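# Slide the blue rider to level the beam

## Task

Shift the blue rider weight along the beam until the beam stays level by itself, then release the rider and pull the gripper away from it.

## Robot and tools

Robot: two six-joint arms, left_arm and right_arm, each with a two-finger gripper, on opposite sides of the table. left_arm's base sits at (-0.020, +0.458, +0.039) m in the scene frame, right_arm's at (-0.020, -0.458, +0.039) m; up is +z for both bases. Scene frame: origin at table centre, table top at z = +0.020 m, +z up, left_arm on the +y side. Arm names do not match image sides.

Joint order, used everywhere: waist, shoulder, elbow, wrist pitch, wrist yaw, wrist roll, then gripper opening. The shoulder's sign is flipped on both arms in everything you send and read, so its stated range 0.000 to 3.142 appears as -3.142 to 0.000 in your numbers. Other ranges: waist -3.054 to 3.054, elbow 0.000 to 2.356, wrist pitch and yaw -1.571 to 1.571, wrist roll -3.142 to 3.142 (rad). Real limits may differ by up to 0.028 rad.

execute_actions(actions, cameras): actions is a list of up to 15-row actions; each row is one 1/30 s step and is a single list of 14 numbers, all in [-1, 1]: left_arm's six joints and opening, then right_arm's six and opening. Always send all 14, even for one arm. Joint numbers are offsets, scaled so 1.0 = 2.055 rad for waist, shoulder, elbow and 4.263 rad for the three wrist joints, measured from the Joint targets at the start of that action (not from the previous row). Each action lasts 15 steps; a short table repeats its last row. Opening is absolute, not an offset: +1 fully open, about -0.78 where empty fingers meet; closing fully takes about 0.6 s. Sending 0 for a joint re-commands its current target; sending 0 as opening means half-closed, so resend the current opening to leave a gripper alone. An action asking a joint more than 0.028 rad beyond its range is refused for both arms. An empty actions list just reports state and images.

move(target, speed, blend, opening_speed, blocking, cameras): target is one 14-number row or a list of up to 15 rows, laid out as above; every row's joint numbers are offsets from the same current Joint targets (not chained), openings absolute. speed is rad/s for the joint with farthest to go, 0.01 to 7, default 0.5; one value or one per target. blend (rad) rounds corners between listed targets. opening_speed (0.2 or more, per second on the -1..+1 scale) makes the gripper change gradually. blocking=false returns after about 0.5 s while motion continues. The move line reports done, off_target, moving, held, blocked or fault. Moves do not avoid obstacles or the other arm.

wait(seconds 0 to 10) lets time pass holding commands. stop brakes a running move. zoom_image(camera, region [x0, y0, x1, y1], at most 504 by 504 px) enlarges part of the latest image. show_instructions shows reference images. finished_scene(scene 1) ends the scene irreversibly; call it only after the beam is level and the gripper is clear.

Cameras: cam_head_left, cam_head_right, cam_high, cam_low (504x504, fixed, scene frame) and cam_left_wrist, cam_right_wrist (672x504, hand-mounted, in their arm's base frame). cameras=[] returns no images; omitted or ["all"] returns all.

Results: end_effector_position (m), quaternion and velocities per arm, in that arm's base frame; position is the point between the fingers, 3 to 4 cm behind their tips, may be off by a few cm. Gripper +x points along the fingers, closing along y. Joint positions and velocities list six joints plus finger gap (0.080 m fully open). Joint targets is what your next offsets count from. grip_measured is opening on the command scale; to hold something command about 0.08 below its value at first touch. grip_effort_n is motor effort, negative closing, not pad force. Joint torques and External joint torques show loads; "joint sent to its limit", "joint command not followed", blocked, MOTOR HOT, TORQUE FAULT and OVER-TEMPERATURE FAULT lines warn of trouble.

Limits per step: joint targets may lead measured angles by at most 0.368 rad (big three) or 0.763 rad (wrists), and an arm's target may not put the gripper more than 70 mm from where it is, so large motions take several actions.

Avoid: knocking the beam or rider off the table, releasing the rider while it moves, fast impacts or heavy pressing, contact between the two arms (can fail the scene), contact torques reaching the load limits (waist 17.6, shoulder 21.8, elbow 18.8, wrist pitch 3.53, wrist yaw 3.16, wrist roll 2.88 N m; a fault stops the arm 10 s), and holding stretched poses long enough to overheat motors. Something may occasionally nudge loose objects. Thinking time lets the scene run on.

Each tool is called by a JSON object that holds its "op" and its "data", one argument or row to a line.

Reference images:

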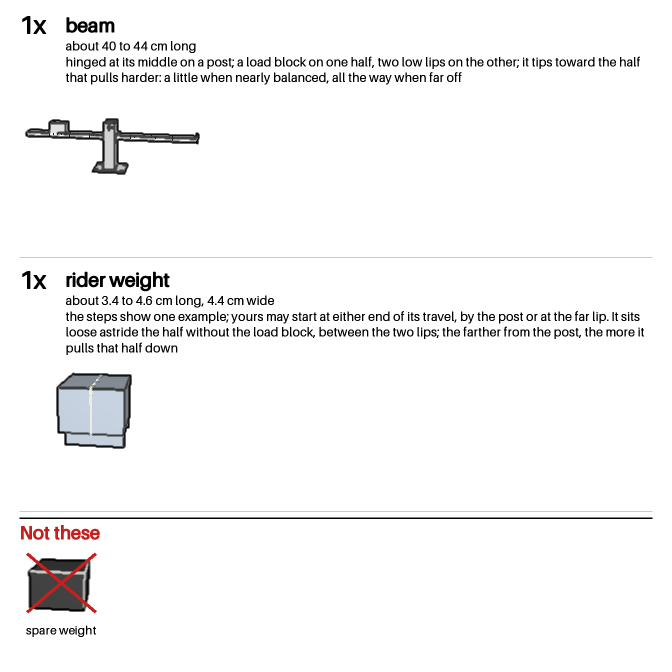

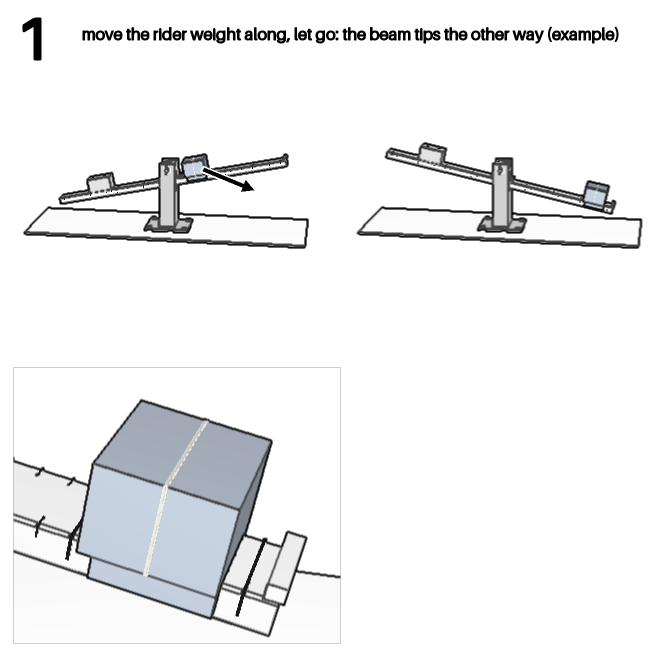

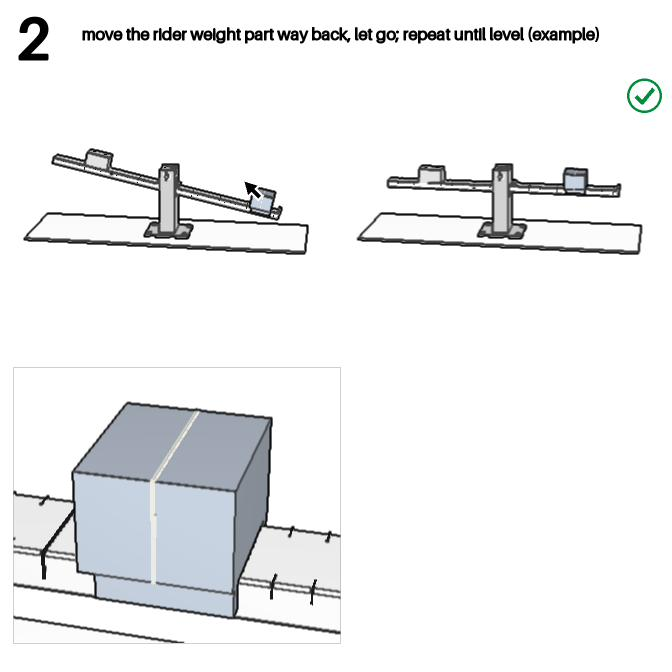

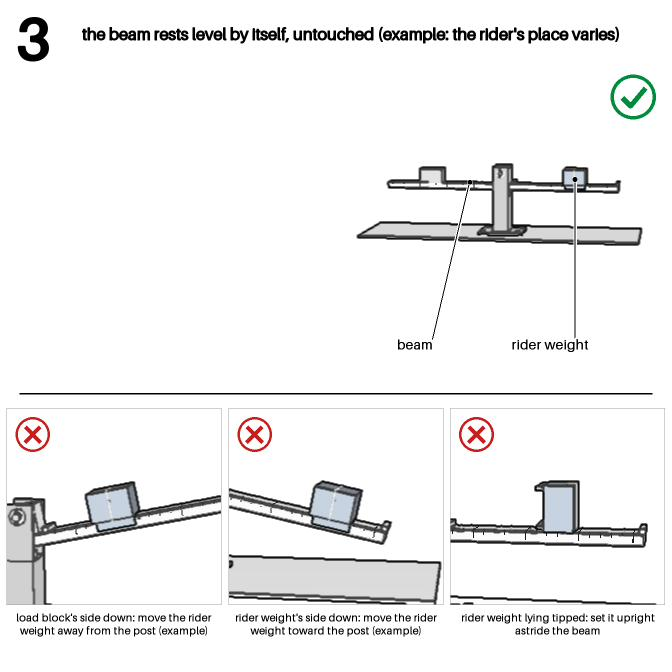

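## Session

{"op": "execute_actions", "data": {
  "actions": []
}}

Scene clock: 0.00 s.
left_arm: end_effector_position=(+0.4128, +0.1908, +0.1782) grip_measured=+1.000 grip_effort_n=n/a end_effector_quat_wxyz=(+0.850, -0.273, +0.013, +0.450) | right_arm: end_effector_position=(+0.3256, +0.0522, +0.3574) grip_measured=+1.000 grip_effort_n=n/a end_effector_quat_wxyz=(+0.950, +0.251, +0.041, +0.183)
Joint positions: left_arm=[0.233 -1.682 0.924 0.417 -0.643 -0.699 0.08] | right_arm=[-0.018 -0.958 0.857 0.116 -0.396 0.519 0.08]
Joint velocities: within noise
Joint torques (N m): no reading
External joint torques (N m): no reading
Heat: left arm: hottest wrist yaw 34 °C (+0.0 °C/min); right arm: hottest wrist pitch 36 °C (+0.0 °C/min).
Joint targets: left_arm=[0.228 -1.672 0.933 0.424 -0.650 -0.694] | right_arm=[-0.013 -0.948 0.871 0.124 -0.401 0.513]
Tool commands: left_gripper/opening=+1.0 right_gripper/opening=+1.0

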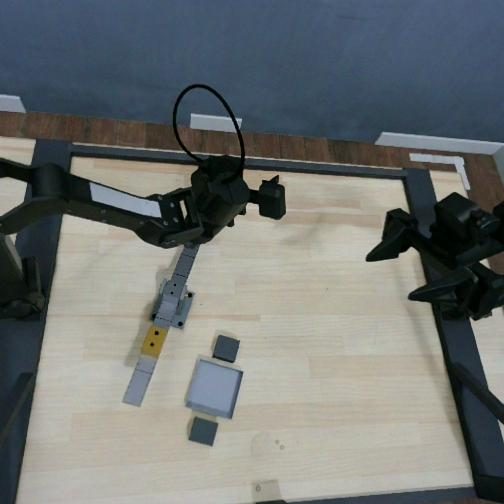

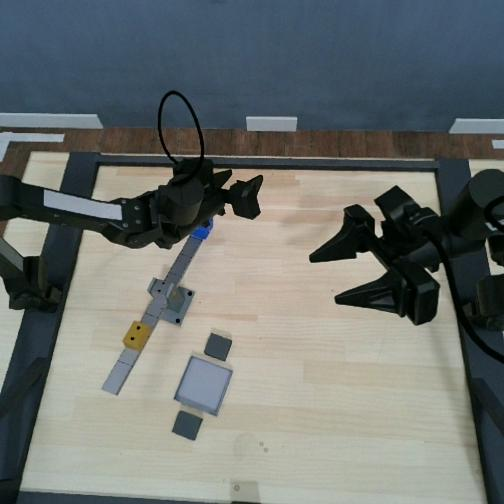

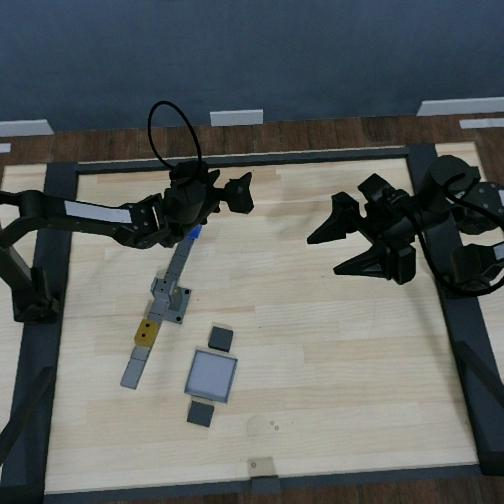

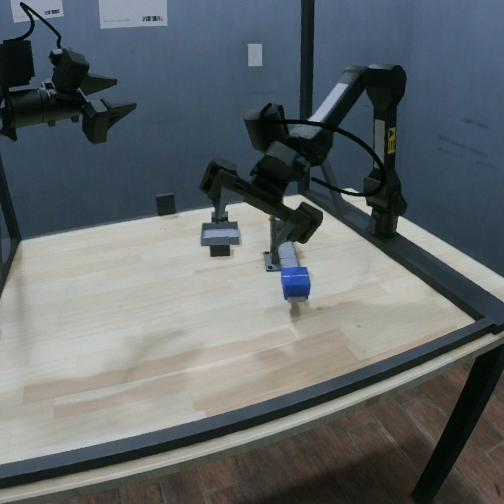

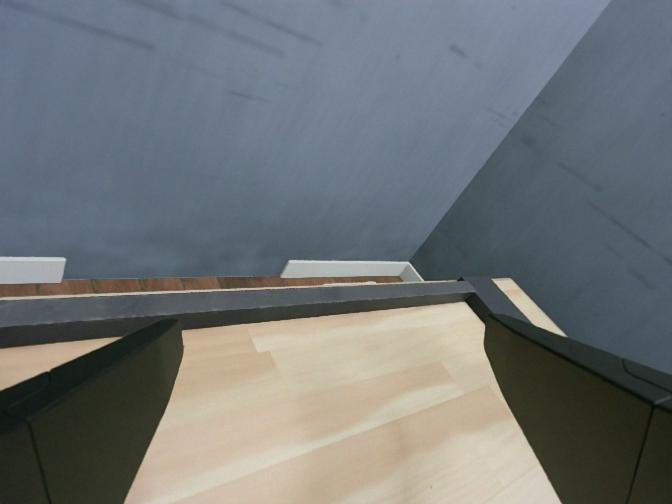

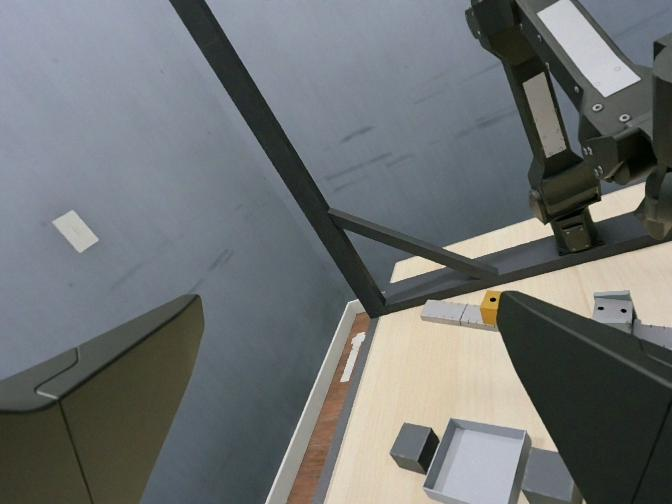

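{"op": "zoom_image", "data": {
  "camera": "cam_high",
  "region": [100, 200, 260, 400]
}}

{"op": "zoom_image", "data": {
  "camera": "cam_low",
  "region": [190, 170, 350, 330]
}}

{"op": "zoom_image", "data": {
  "camera": "cam_head_right",
  "region": [90, 190, 250, 400]
}}

{"op": "zoom_image", "data": {
  "camera": "cam_head_left",
  "region": [100, 200, 260, 420]
}}

Scaled by 2.520.

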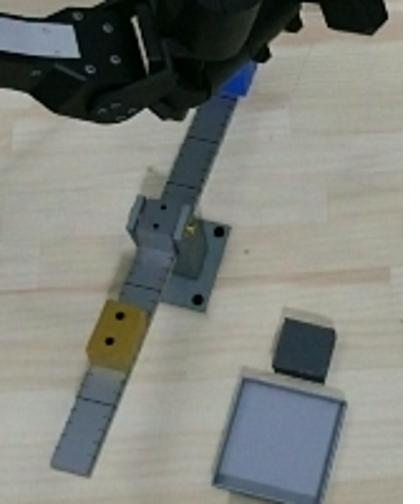

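Scaled by 3.150.

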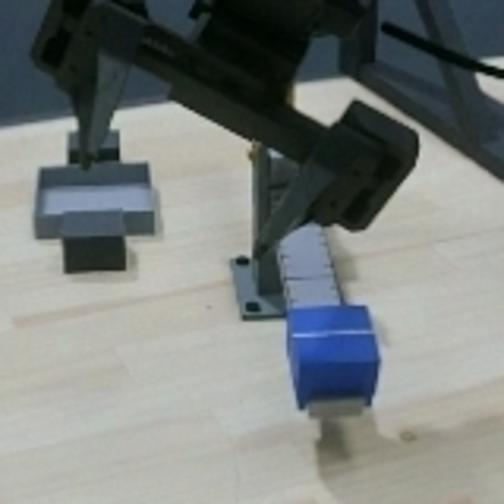

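Scaled by 2.400.

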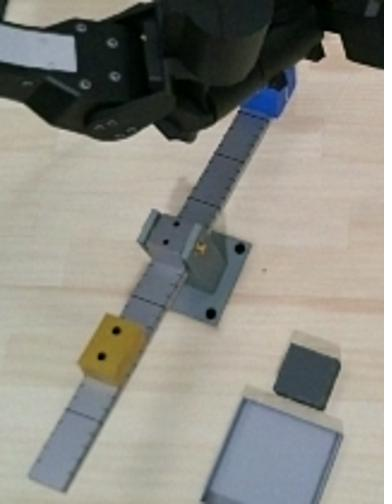

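Scaled by 2.291.

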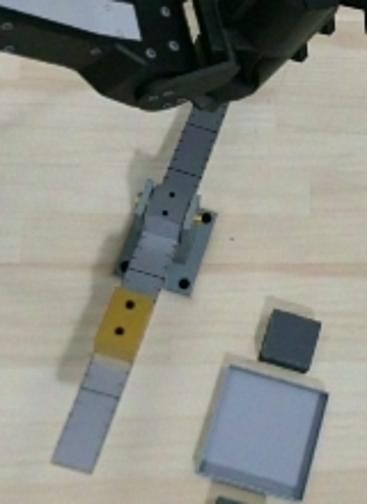

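{"op": "move", "data": {
  "target": [0.14905, -0.1819, 0.53343, -0.46404, 0.15247, -0.02252, 1.0, 0.36764, 0.01168, -0.16472, -0.04631, 0.31382, -0.03026, 1.0],
  "speed": 0.9
}}

Scene clock: 303.50 s.
left_arm: end_effector_position=(+0.3277, +0.1955, +0.1698) grip_measured=+1.000 grip_effort_n=-0.2 end_effector_quat_wxyz=(+0.550, -0.432, +0.569, +0.433) | right_arm: end_effector_position=(+0.2690, +0.0826, +0.2043) grip_measured=+1.000 grip_effort_n=-4.0 end_effector_quat_wxyz=(+0.983, +0.014, +0.138, -0.118)
Joint positions: left_arm=[0.538 -2.044 2.001 -1.555 0.001 -0.777 0.08] | right_arm=[0.739 -0.942 0.541 -0.074 0.924 0.384 0.08]
Joint velocities: within noise
Joint torques (N m): left_arm=[0.07 7.22 7.37 0.03 0.1 -0.31] | right_arm=[0.09 3.3 3.81 0.86 0.52 -0.17]
External joint torques (N m): left_arm=[0.05 -1.87 1.8 -0.26 0.14 -0.3] | right_arm=[0.07 1.17 -2.58 -0.49 0.3 -0.17]
Heat: left arm: hottest wrist pitch 35 °C (+0.0 °C/min); right arm: hottest wrist pitch 43 °C (+0.0 °C/min).
Joint targets: left_arm=[0.535 -2.046 2.030 -1.554 0.000 -0.790] | right_arm=[0.743 -0.924 0.532 -0.073 0.937 0.384]
move: done
camera_calibration:
cam_left_wrist: T_world_to_cam=[[0.969057, -0.246036, 0.019881, -0.270979], [-0.239105, -0.915647, 0.32314, 0.236422], [-0.0613, -0.317894, -0.946142, 0.324087], [0, 0, 0, 1]] pos_world=[0.33899, 0.252834, 0.235622]
cam_right_wrist: T_world_to_cam=[[-0.253068, -0.967436, 0.00485915, 0.151857], [-0.604424, 0.154183, -0.781601, 0.33501], [0.7554, -0.200735, -0.62376, 0.0209382], [0, 0, 0, 1]] pos_world=[0.225101, 0.0994626, 0.274166]

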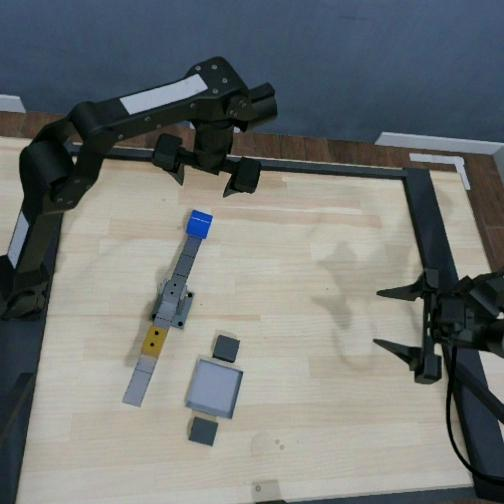

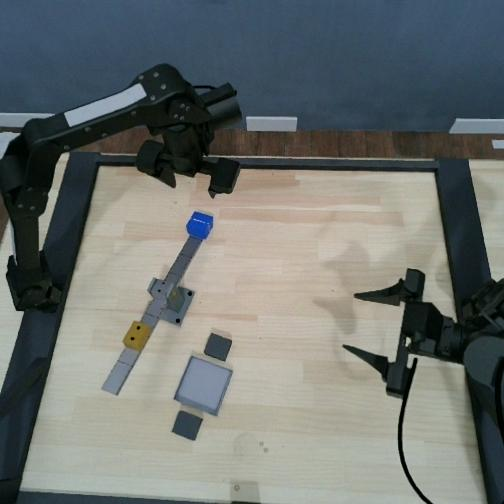

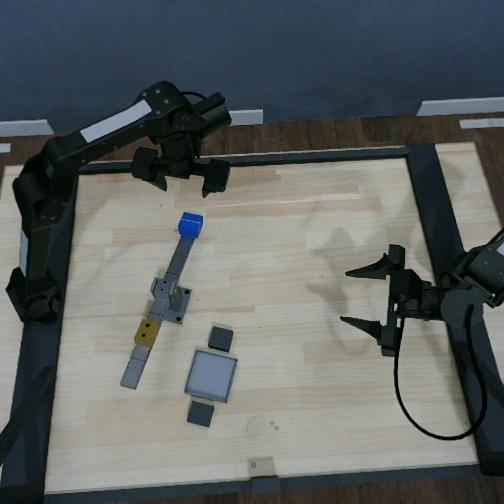

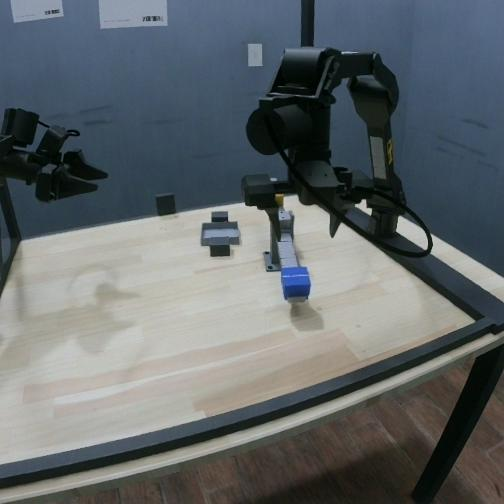

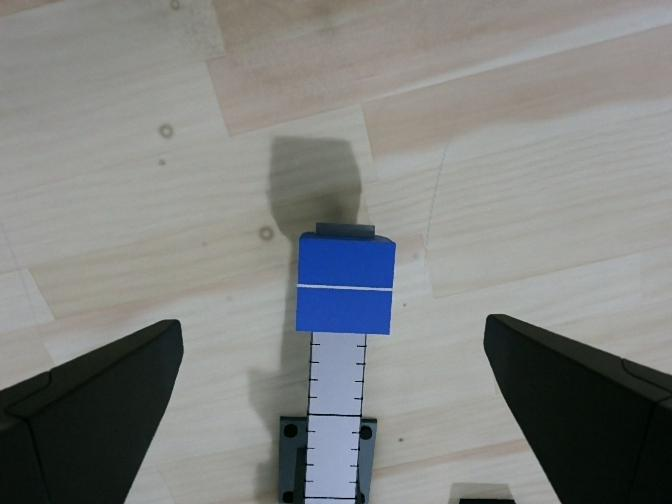

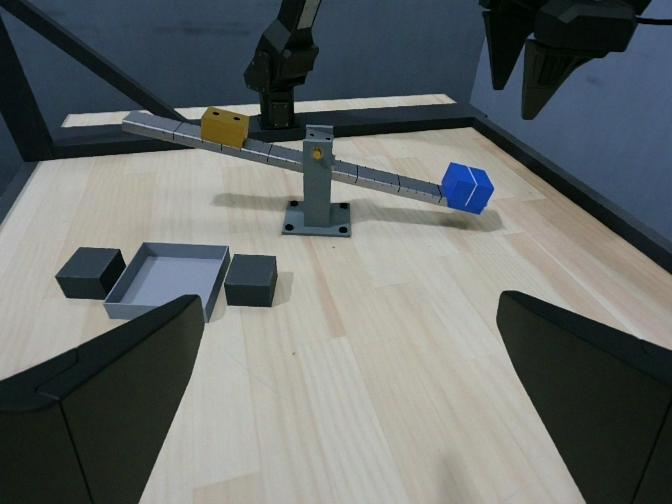

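{"op": "zoom_image", "data": {
  "camera": "cam_right_wrist",
  "region": [110, 90, 310, 240]
}}

{"op": "zoom_image", "data": {
  "camera": "cam_right_wrist",
  "region": [290, 110, 510, 260]
}}

{"op": "zoom_image", "data": {
  "camera": "cam_left_wrist",
  "region": [240, 210, 440, 504]
}}

Scaled by 2.520.

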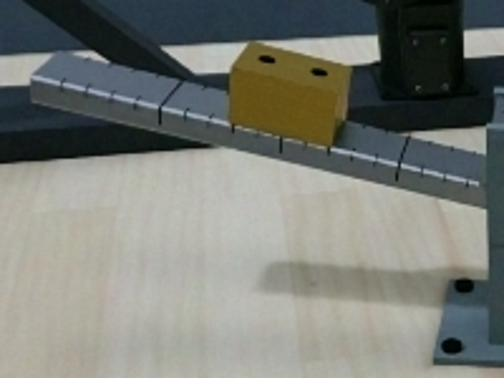

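Scaled by 2.291.

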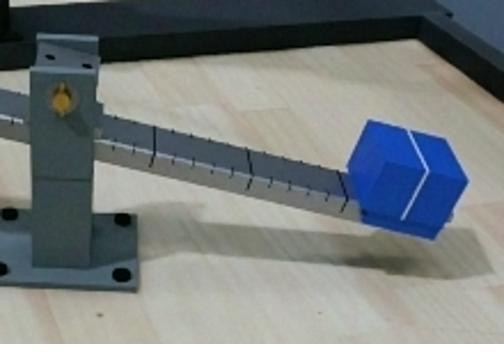

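Scaled by 1.714.

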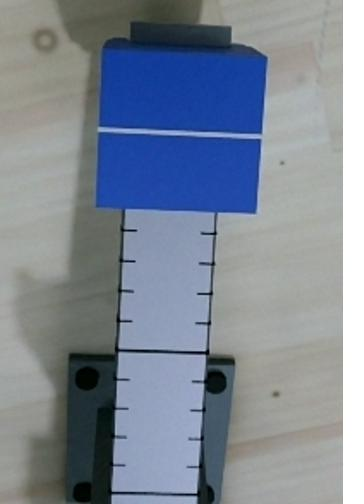

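{"op": "move", "data": {
  "target": [
    [-0.02404, 0.04793, -0.10759, 0.0349, 0, 0, 1.0, 0, 0, 0, 0, 0, 0, 1.0],
    [-0.02404, 0.04672, -0.19251, 0.07643, 0, 0, 1.0, 0, 0, 0, 0, 0, 0, 1.0]
  ],
  "speed": 0.6,
  "blend": 0.05,
  "cameras": ["cam_left_wrist", "cam_right_wrist"]
}}

Scene clock: 493.40 s.
left_arm: end_effector_position=(+0.3320, +0.1764, +0.1091) grip_measured=+1.000 grip_effort_n=0.2 end_effector_quat_wxyz=(+0.575, -0.420, +0.565, +0.417) | right_arm: end_effector_position=(+0.2694, +0.0814, +0.2043) grip_measured=+1.000 grip_effort_n=-3.5 end_effector_quat_wxyz=(+0.983, +0.014, +0.138, -0.121)
Joint positions: left_arm=[0.489 -1.965 1.646 -1.238 0.003 -0.777 0.08] | right_arm=[0.734 -0.942 0.541 -0.074 0.924 0.384 0.08]
Joint velocities: within noise
Joint torques (N m): left_arm=[0.03 8.74 3.3 0.66 0.07 -0.3] | right_arm=[0.18 3.4 3.92 0.85 0.52 -0.2]
External joint torques (N m): left_arm=[-0.12 0.01 -2.4 0.34 0.12 -0.29] | right_arm=[0.2 1.25 -2.47 -0.5 0.29 -0.2]
Heat: left arm: hottest shoulder 39 °C (+1.0 °C/min); right arm: hottest wrist pitch 41 °C (+0.0 °C/min).
Joint targets: left_arm=[0.485 -1.950 1.634 -1.229 0.000 -0.790] | right_arm=[0.743 -0.924 0.532 -0.073 0.937 0.384]
move: done
camera_calibration:
cam_left_wrist: T_world_to_cam=[[0.954513, -0.29392, 0.0501645, -0.268742], [-0.29528, -0.908414, 0.295962, 0.259924], [-0.041419, -0.297312, -0.953882, 0.251523], [0, 0, 0, 1]] pos_world=[0.343686, 0.231911, 0.176477]
cam_right_wrist: T_world_to_cam=[[-0.257501, -0.966266, 0.0049039, 0.151774], [-0.603733, 0.156923, -0.781589, 0.334991], [0.754453, -0.204221, -0.623774, 0.0209778], [0, 0, 0, 1]] pos_world=[0.2255, 0.0983708, 0.274166]
Images, in order (width x height): cam_left_wrist 672x504, cam_right_wrist 672x504.

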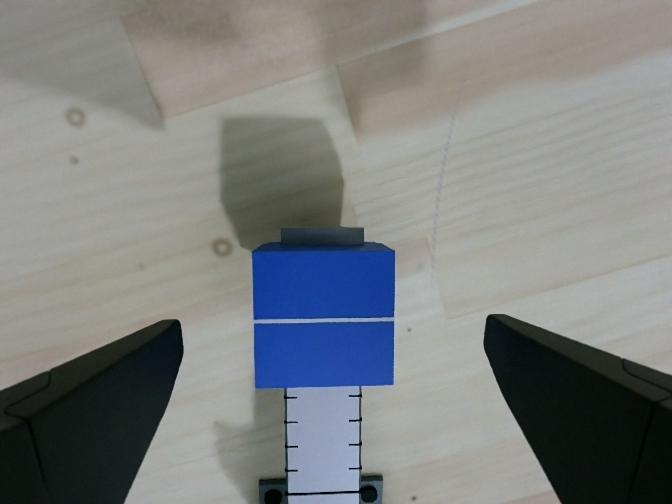

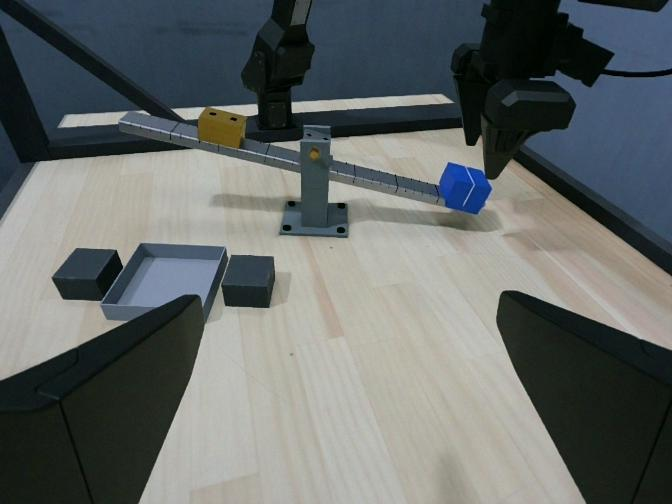

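{"op": "move", "data": {
  "target": [-0.00487, -0.01946, -0.07348, 0.03612, 0, 0, 1.0, 0, 0, 0, 0, 0, 0, 1.0],
  "speed": 0.25,
  "cameras": ["cam_left_wrist", "cam_right_wrist"]
}}

Scene clock: 545.80 s.
left_arm: end_effector_position=(+0.3277, +0.1715, +0.0627) grip_measured=+1.000 grip_effort_n=-0.2 end_effector_quat_wxyz=(+0.568, -0.417, +0.574, +0.416) | right_arm: end_effector_position=(+0.2694, +0.0814, +0.2043) grip_measured=+1.000 grip_effort_n=-3.5 end_effector_quat_wxyz=(+0.983, +0.014, +0.138, -0.121)
Joint positions: left_arm=[0.483 -1.99 1.494 -1.083 0.003 -0.777 0.08] | right_arm=[0.734 -0.942 0.541 -0.074 0.924 0.384 0.08]
Joint velocities: within noise
Joint torques (N m): left_arm=[-0.25 7.13 3.22 0.58 0.08 -0.29] | right_arm=[0.28 3.37 3.84 0.84 0.53 -0.19]
External joint torques (N m): left_arm=[-0.28 -1.65 -2.41 0.25 0.11 -0.29] | right_arm=[0.25 1.21 -2.52 -0.51 0.31 -0.2]
Heat: left arm: hottest shoulder 41 °C (+2.0 °C/min); right arm: hottest wrist pitch 41 °C (+0.0 °C/min).
Joint targets: left_arm=[0.475 -1.990 1.483 -1.075 0.000 -0.790] | right_arm=[0.743 -0.924 0.532 -0.073 0.937 0.384]
move: done
camera_calibration:
cam_left_wrist: T_world_to_cam=[[0.953499, -0.299363, 0.0349476, -0.261432], [-0.295072, -0.903567, 0.310643, 0.266105], [-0.0614177, -0.30651, -0.949884, 0.213473], [0, 0, 0, 1]] pos_world=[0.340907, 0.227612, 0.129247]
cam_right_wrist: T_world_to_cam=[[-0.257501, -0.966266, 0.0049039, 0.151774], [-0.603733, 0.156923, -0.781589, 0.334991], [0.754453, -0.204221, -0.623774, 0.0209778], [0, 0, 0, 1]] pos_world=[0.2255, 0.0983708, 0.274166]
Images, in order (width x height): cam_left_wrist 672x504, cam_right_wrist 672x504.

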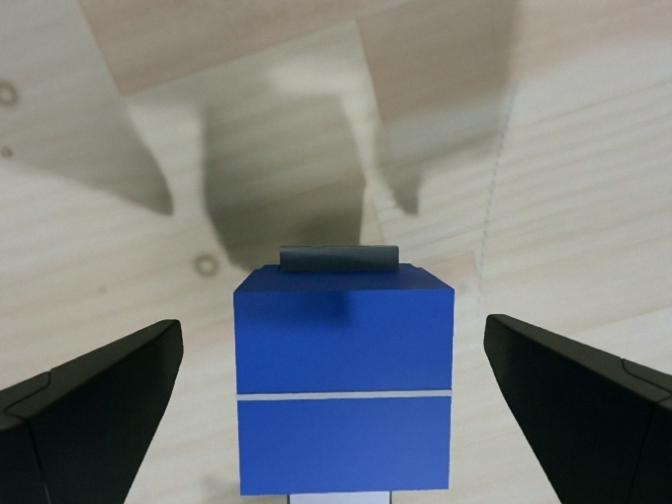

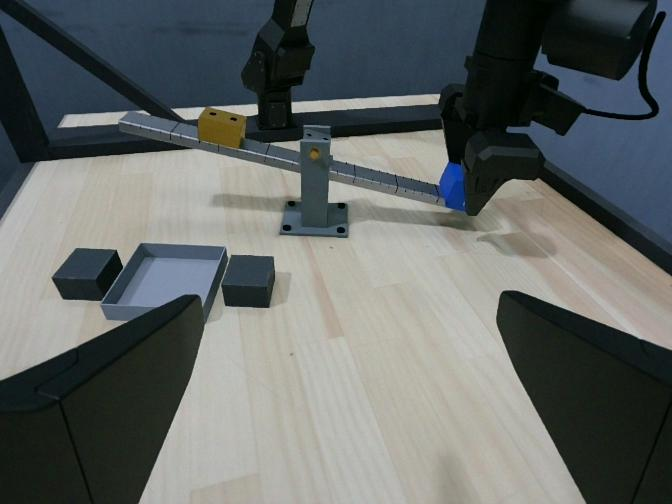

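{"op": "move", "data": {
  "target": [0, 0, 0, 0, 0, 0, 0.15, 0, 0, 0, 0, 0, 0, 1.0],
  "speed": 0.25,
  "opening_speed": 0.6,
  "cameras": ["cam_left_wrist", "cam_right_wrist"]
}}

Scene clock: 564.43 s.
left_arm: end_effector_position=(+0.3282, +0.1712, +0.0627) grip_measured=+0.174 grip_effort_n=-83.5 end_effector_quat_wxyz=(+0.569, -0.417, +0.574, +0.416) | right_arm: end_effector_position=(+0.2694, +0.0814, +0.2043) grip_measured=+1.000 grip_effort_n=-3.0 end_effector_quat_wxyz=(+0.983, +0.014, +0.138, -0.121)
Joint positions: left_arm=[0.482 -1.99 1.494 -1.081 0.003 -0.777 0.043] | right_arm=[0.734 -0.942 0.541 -0.074 0.924 0.384 0.08]
Joint velocities: within noise
Joint torques (N m): left_arm=[-0.25 7.15 3.21 0.5 0.05 -0.29] | right_arm=[0.3 3.33 3.85 0.89 0.55 -0.17]
External joint torques (N m): left_arm=[-0.22 -1.69 -2.43 0.17 0.08 -0.29] | right_arm=[0.28 1.16 -2.54 -0.46 0.33 -0.17]
Heat: left arm: hottest shoulder 39 °C (-1.0 °C/min); right arm: hottest wrist pitch 41 °C (+0.0 °C/min).
Joint targets: left_arm=[0.475 -1.990 1.483 -1.075 0.000 -0.790] | right_arm=[0.743 -0.924 0.532 -0.073 0.937 0.384]
move: done
camera_calibration:
cam_left_wrist: T_world_to_cam=[[0.952993, -0.300831, 0.0361248, -0.261807], [-0.296888, -0.90332, 0.309629, 0.266494], [-0.060514, -0.3058, -0.950171, 0.213021], [0, 0, 0, 1]] pos_world=[0.341509, 0.227111, 0.129349]
cam_right_wrist: T_world_to_cam=[[-0.257501, -0.966266, 0.0049039, 0.151774], [-0.603733, 0.156923, -0.781589, 0.334991], [0.754453, -0.204221, -0.623774, 0.0209778], [0, 0, 0, 1]] pos_world=[0.2255, 0.0983708, 0.274166]
Images, in order (width x height): cam_left_wrist 672x504, cam_right_wrist 672x504.

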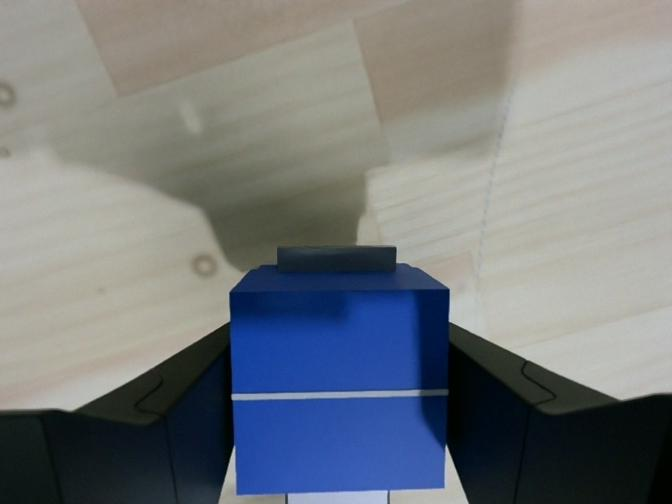

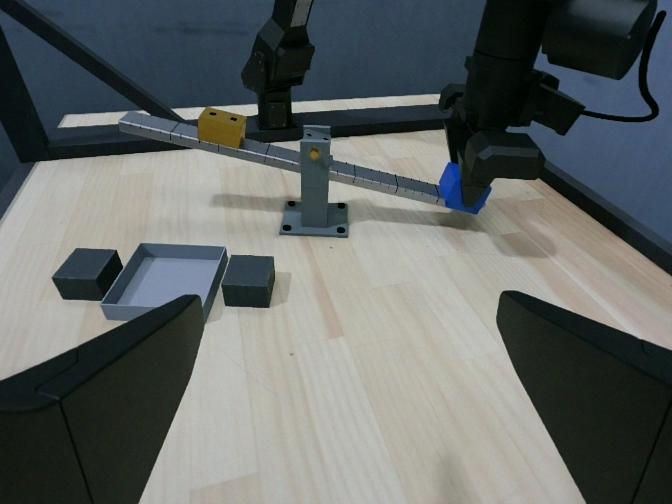

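{"op": "move", "data": {
  "target": [-0.01431, 0.02676, -0.0219, 0.0005, 0, -0.0069, 0.19, 0, 0, 0, 0, 0, 0, 1.0],
  "speed": 0.15,
  "cameras": ["cam_left_wrist", "cam_right_wrist"]
}}

Scene clock: 634.40 s.
left_arm: end_effector_position=(+0.3238, +0.1585, +0.0650) grip_measured=+0.193 grip_effort_n=-16.5 end_effector_quat_wxyz=(+0.567, -0.418, +0.573, +0.419) | right_arm: end_effector_position=(+0.2694, +0.0814, +0.2043) grip_measured=+1.000 grip_effort_n=-3.5 end_effector_quat_wxyz=(+0.983, +0.014, +0.138, -0.121)
Joint positions: left_arm=[0.456 -1.953 1.451 -1.077 0.001 -0.811 0.044] | right_arm=[0.734 -0.942 0.541 -0.074 0.924 0.384 0.08]
Joint velocities: within noise
Joint torques (N m): left_arm=[-0.43 8.81 2.98 0.32 0.04 -0.29] | right_arm=[0.24 3.32 4.03 0.87 0.54 -0.16]
External joint torques (N m): left_arm=[-0.31 0.38 -2.54 0.02 0.06 -0.29] | right_arm=[0.23 1.22 -2.31 -0.47 0.31 -0.17]
Heat: left arm: hottest shoulder 37 °C (-1.0 °C/min); right arm: hottest wrist pitch 41 °C (+0.0 °C/min).
Joint targets: left_arm=[0.446 -1.935 1.438 -1.072 0.000 -0.819] | right_arm=[0.743 -0.924 0.532 -0.073 0.937 0.384]
move: done
camera_calibration:
cam_left_wrist: T_world_to_cam=[[0.955348, -0.293556, 0.0337031, -0.26322], [-0.28926, -0.905833, 0.309507, 0.250988], [-0.0603282, -0.305436, -0.9503, 0.210946], [0, 0, 0, 1]] pos_world=[0.336793, 0.214514, 0.13165]
cam_right_wrist: T_world_to_cam=[[-0.257501, -0.966266, 0.0049039, 0.151774], [-0.603733, 0.156923, -0.781589, 0.334991], [0.754453, -0.204221, -0.623774, 0.0209778], [0, 0, 0, 1]] pos_world=[0.2255, 0.0983708, 0.274166]
Images, in order (width x height): cam_left_wrist 672x504, cam_right_wrist 672x504.

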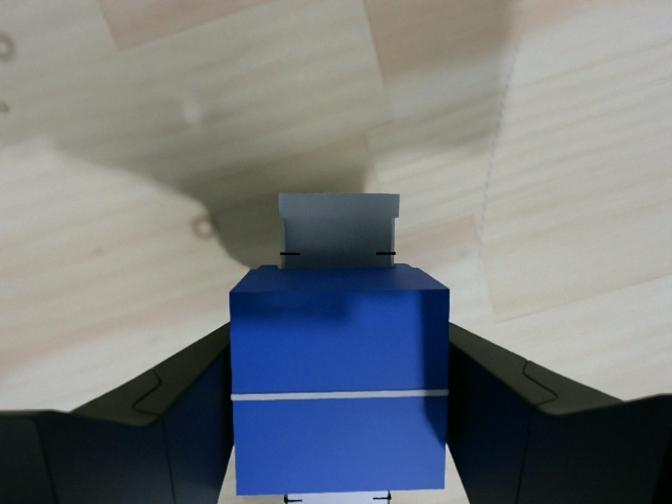

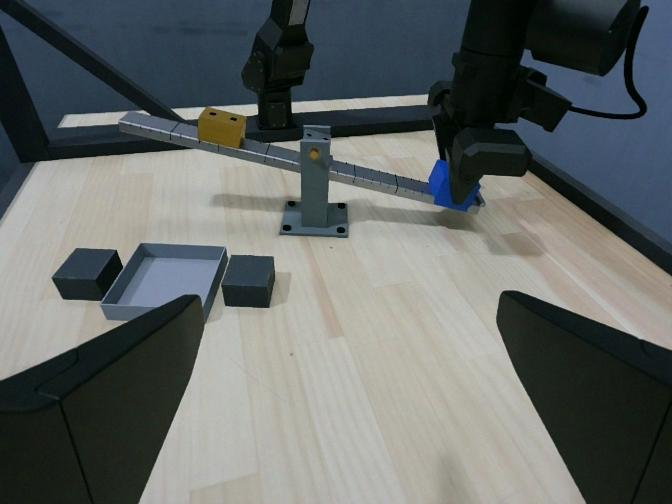

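{"op": "move", "data": {
  "target": [
    [-0.01509, 0.01983, -0.01834, 0, 0, -0.00727, 0.19, 0, 0, 0, 0, 0, 0, 1.0],
    [-0.01509, 0.01983, -0.01834, 0, 0, -0.00727, 0.65, 0, 0, 0, 0, 0, 0, 1.0]
  ],
  "speed": 0.15,
  "opening_speed": 1.0,
  "cameras": ["cam_left_wrist", "cam_right_wrist"]
}}

Scene clock: 656.63 s.
left_arm: end_effector_position=(+0.3201, +0.1432, +0.0688) grip_measured=+0.646 grip_effort_n=15.6 end_effector_quat_wxyz=(+0.569, -0.417, +0.574, +0.416) | right_arm: end_effector_position=(+0.2693, +0.0813, +0.2046) grip_measured=+1.000 grip_effort_n=-3.5 end_effector_quat_wxyz=(+0.983, +0.015, +0.138, -0.121)
Joint positions: left_arm=[0.422 -1.913 1.412 -1.077 0.003 -0.837 0.064] | right_arm=[0.734 -0.94 0.541 -0.074 0.924 0.384 0.08]
Joint velocities: within noise
Joint torques (N m): left_arm=[-0.23 8.69 3.21 0.31 0.05 -0.3] | right_arm=[0.25 3.35 3.9 0.85 0.54 -0.18]
External joint torques (N m): left_arm=[-0.25 0.47 -2.41 -0.02 0.09 -0.3] | right_arm=[0.23 1.24 -2.47 -0.5 0.32 -0.18]
Heat: left arm: hottest shoulder 42 °C (+5.0 °C/min); right arm: hottest wrist pitch 41 °C (+0.0 °C/min).
Joint targets: left_arm=[0.415 -1.894 1.400 -1.072 0.000 -0.850] | right_arm=[0.743 -0.924 0.532 -0.073 0.937 0.384]
move: done
camera_calibration:
cam_left_wrist: T_world_to_cam=[[0.95304, -0.300869, 0.0345309, -0.262487], [-0.296385, -0.903206, 0.310443, 0.236759], [-0.0622143, -0.306099, -0.949965, 0.210202], [0, 0, 0, 1]] pos_world=[0.33341, 0.199211, 0.135248]
cam_right_wrist: T_world_to_cam=[[-0.257582, -0.96625, 0.0035678, 0.15201], [-0.602844, 0.157818, -0.782095, 0.334969], [0.755136, -0.203605, -0.623149, 0.0209074], [0, 0, 0, 1]] pos_world=[0.225301, 0.098272, 0.274464]
Images, in order (width x height): cam_left_wrist 672x504, cam_right_wrist 672x504.

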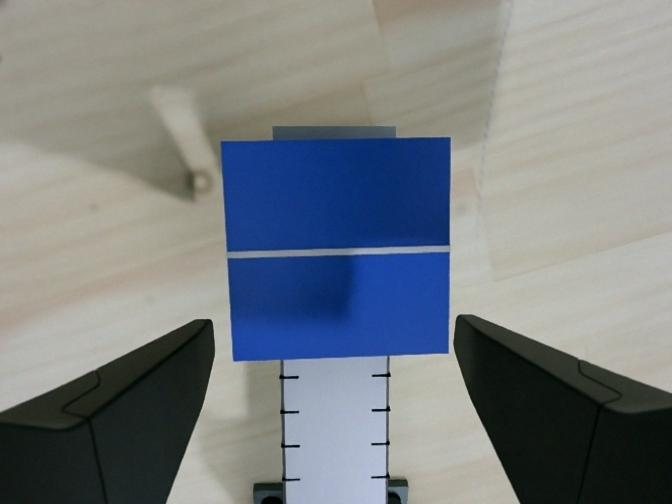

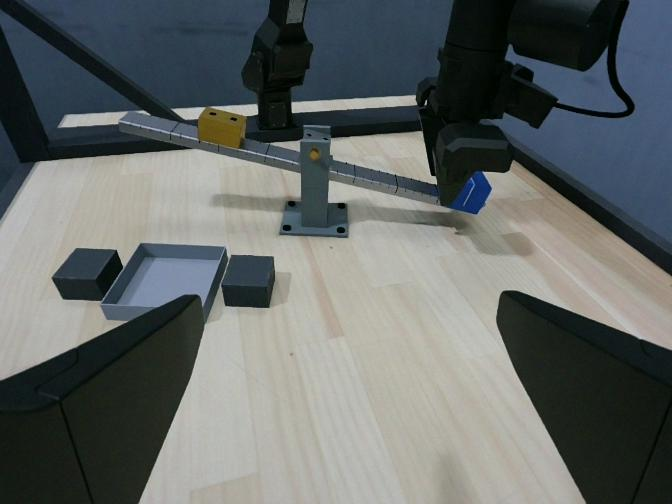

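{"op": "move", "data": {
  "target": [
    [0, 0.01849, 0.12165, -0.05815, 0, 0, 1.0, 0, 0, 0, 0, 0, 0, 1.0],
    [0.06861, -0.12165, 0.25547, -0.10251, 0.03659, 0.40816, 1.0, 0, 0, 0, 0, 0, 0, 1.0]
  ],
  "speed": [0.4, 0.9],
  "blend": [0.05, 0],
  "cameras": ["cam_left_wrist", "cam_right_wrist", "cam_low"]
}}

Scene clock: 824.50 s.
left_arm: end_effector_position=(+0.3298, +0.1810, +0.1122) grip_measured=+1.000 grip_effort_n=14.2 end_effector_quat_wxyz=(+0.680, +0.026, +0.709, -0.186) | right_arm: end_effector_position=(+0.2693, +0.0813, +0.2046) grip_measured=+1.000 grip_effort_n=-3.5 end_effector_quat_wxyz=(+0.983, +0.015, +0.138, -0.121)
Joint positions: left_arm=[0.56 -2.14 1.898 -1.509 0.145 0.876 0.08] | right_arm=[0.734 -0.94 0.541 -0.074 0.924 0.384 0.08]
Joint velocities: within noise
Joint torques (N m): left_arm=[0.12 7.63 7.15 -0.17 0.29 0.26] | right_arm=[0.37 3.32 3.88 0.85 0.54 -0.17]
External joint torques (N m): left_arm=[0.12 -1.91 1.75 -0.19 0.16 0.25] | right_arm=[0.37 1.22 -2.44 -0.48 0.31 -0.17]
Heat: left arm: hottest shoulder 45 °C (+0.0 °C/min); right arm: hottest wrist pitch 41 °C (+0.0 °C/min).
Joint targets: left_arm=[0.556 -2.145 1.925 -1.509 0.156 0.890] | right_arm=[0.743 -0.924 0.532 -0.073 0.937 0.384]
move: done
camera_calibration:
cam_left_wrist: T_world_to_cam=[[-0.28144, -0.921783, 0.266661, 0.231562], [-0.884831, 0.356824, 0.299585, 0.227524], [-0.371304, -0.151635, -0.916046, 0.33381], [0, 0, 0, 1]] pos_world=[0.390436, 0.182881, 0.175874]
cam_right_wrist: T_world_to_cam=[[-0.257582, -0.96625, 0.0035678, 0.15201], [-0.602844, 0.157818, -0.782095, 0.334969], [0.755136, -0.203605, -0.623149, 0.0209074], [0, 0, 0, 1]] pos_world=[0.225301, 0.098272, 0.274464]
Images, in order (width x height): cam_low 504x504, cam_left_wrist 672x504, cam_right_wrist 672x504.

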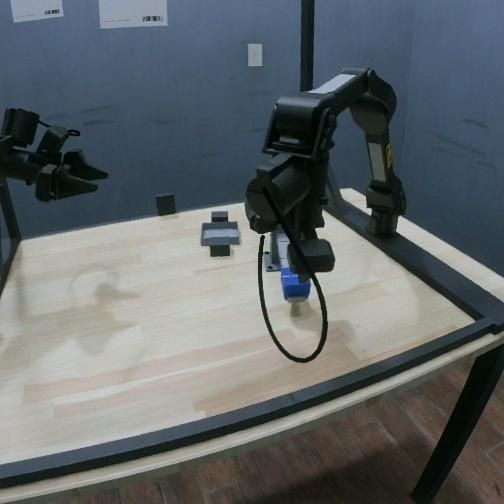

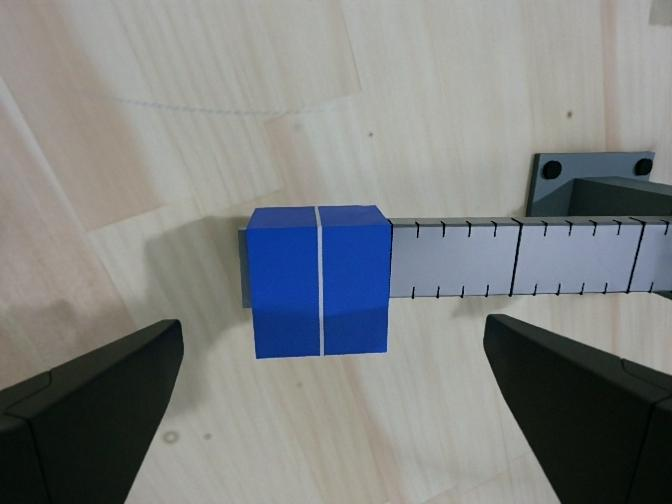

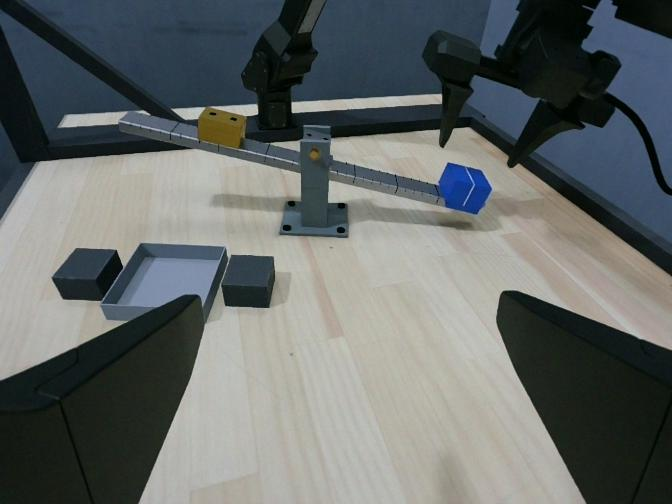

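{"op": "zoom_image", "data": {
  "camera": "cam_left_wrist",
  "region": [180, 180, 430, 380]
}}

{"op": "zoom_image", "data": {
  "camera": "cam_right_wrist",
  "region": [410, 20, 610, 240]
}}

Scaled by 2.016.

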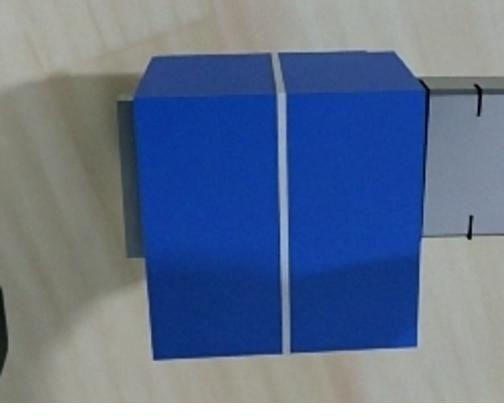

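Scaled by 2.291.

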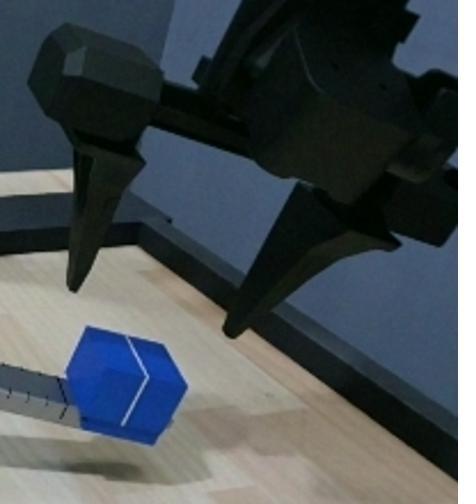

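{"op": "move", "data": {
  "target": [
    [-0.01022, 0.01771, -0.11484, 0.0441, 0.00281, -0.00938, 1.0, 0, 0, 0, 0, 0, 0, 1.0],
    [-0.01022, 0.01771, -0.11484, 0.0441, 0.00281, -0.00938, 0.42, 0, 0, 0, 0, 0, 0, 1.0]
  ],
  "speed": 0.2,
  "opening_speed": 0.8,
  "cameras": ["cam_left_wrist", "cam_right_wrist", "cam_low"]
}}

Scene clock: 872.27 s.
left_arm: end_effector_position=(+0.3293, +0.1748, +0.0670) grip_measured=+0.425 grip_effort_n=-21.2 end_effector_quat_wxyz=(+0.687, +0.025, +0.703, -0.184) | right_arm: end_effector_position=(+0.2693, +0.0813, +0.2046) grip_measured=+1.000 grip_effort_n=-3.5 end_effector_quat_wxyz=(+0.983, +0.015, +0.138, -0.121)
Joint positions: left_arm=[0.551 -2.128 1.7 -1.307 0.156 0.863 0.054] | right_arm=[0.734 -0.94 0.541 -0.074 0.924 0.384 0.08]
Joint velocities: within noise
Joint torques (N m): left_arm=[-0.94 9.96 3.1 -0.57 0.3 -0.26] | right_arm=[0.26 3.34 3.95 0.8 0.52 -0.15]
External joint torques (N m): left_arm=[-0.97 0.51 -2.26 -0.62 0.16 -0.27] | right_arm=[0.25 1.2 -2.43 -0.56 0.29 -0.16]
Heat: left arm: hottest shoulder 40 °C (-6.1 °C/min); right arm: hottest wrist pitch 41 °C (+0.0 °C/min).
Joint targets: left_arm=[0.535 -2.108 1.689 -1.321 0.168 0.850] | right_arm=[0.743 -0.924 0.532 -0.073 0.937 0.384]
move: done
camera_calibration:
cam_left_wrist: T_world_to_cam=[[-0.280301, -0.923689, 0.261211, 0.238073], [-0.8919, 0.351218, 0.284888, 0.247114], [-0.35489, -0.15312, -0.922284, 0.286569], [0, 0, 0, 1]] pos_world=[0.388833, 0.176994, 0.131711]
cam_right_wrist: T_world_to_cam=[[-0.257582, -0.96625, 0.0035678, 0.15201], [-0.602844, 0.157818, -0.782095, 0.334969], [0.755136, -0.203605, -0.623149, 0.0209074], [0, 0, 0, 1]] pos_world=[0.225301, 0.098272, 0.274464]
Images, in order (width x height): cam_low 504x504, cam_left_wrist 672x504, cam_right_wrist 672x504.

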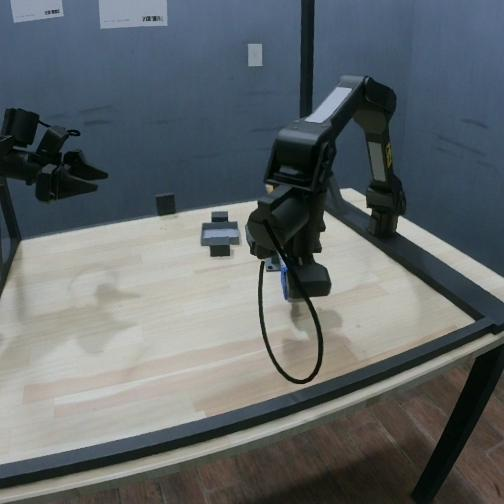

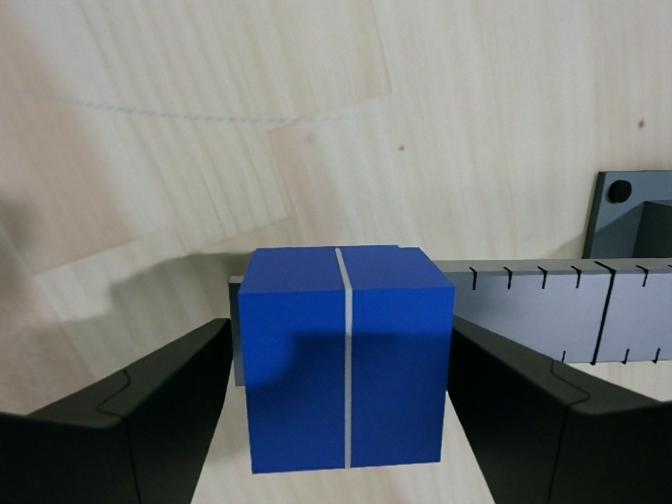

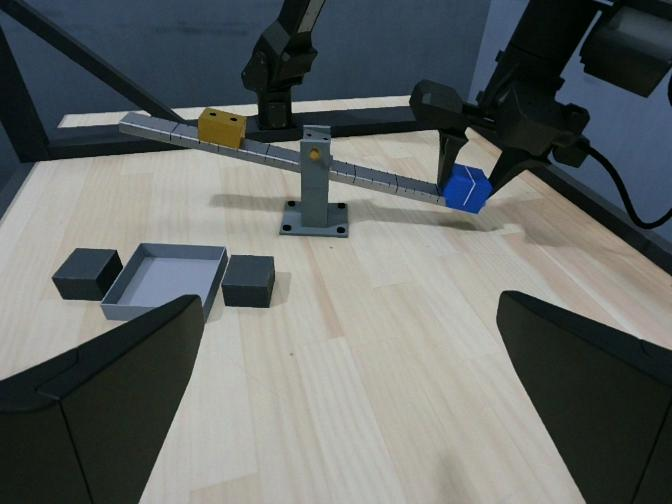

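{"op": "zoom_image", "data": {
  "camera": "cam_left_wrist",
  "region": [180, 220, 520, 500]
}}

{"op": "zoom_image", "data": {
  "camera": "cam_right_wrist",
  "region": [400, 80, 580, 250]
}}

Scaled by 1.482.

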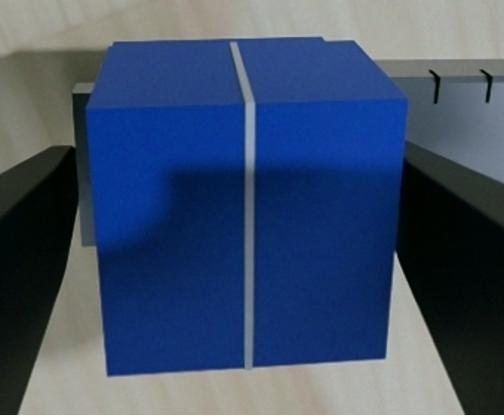

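Scaled by 2.800.

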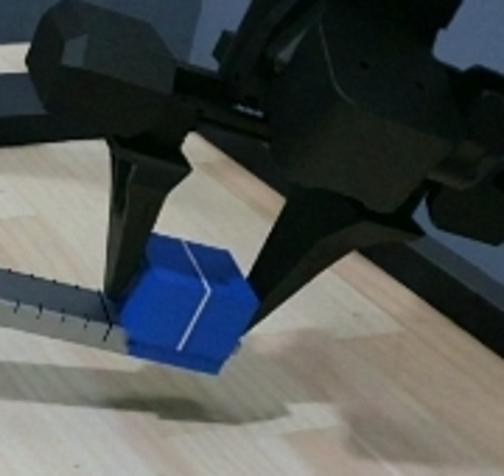

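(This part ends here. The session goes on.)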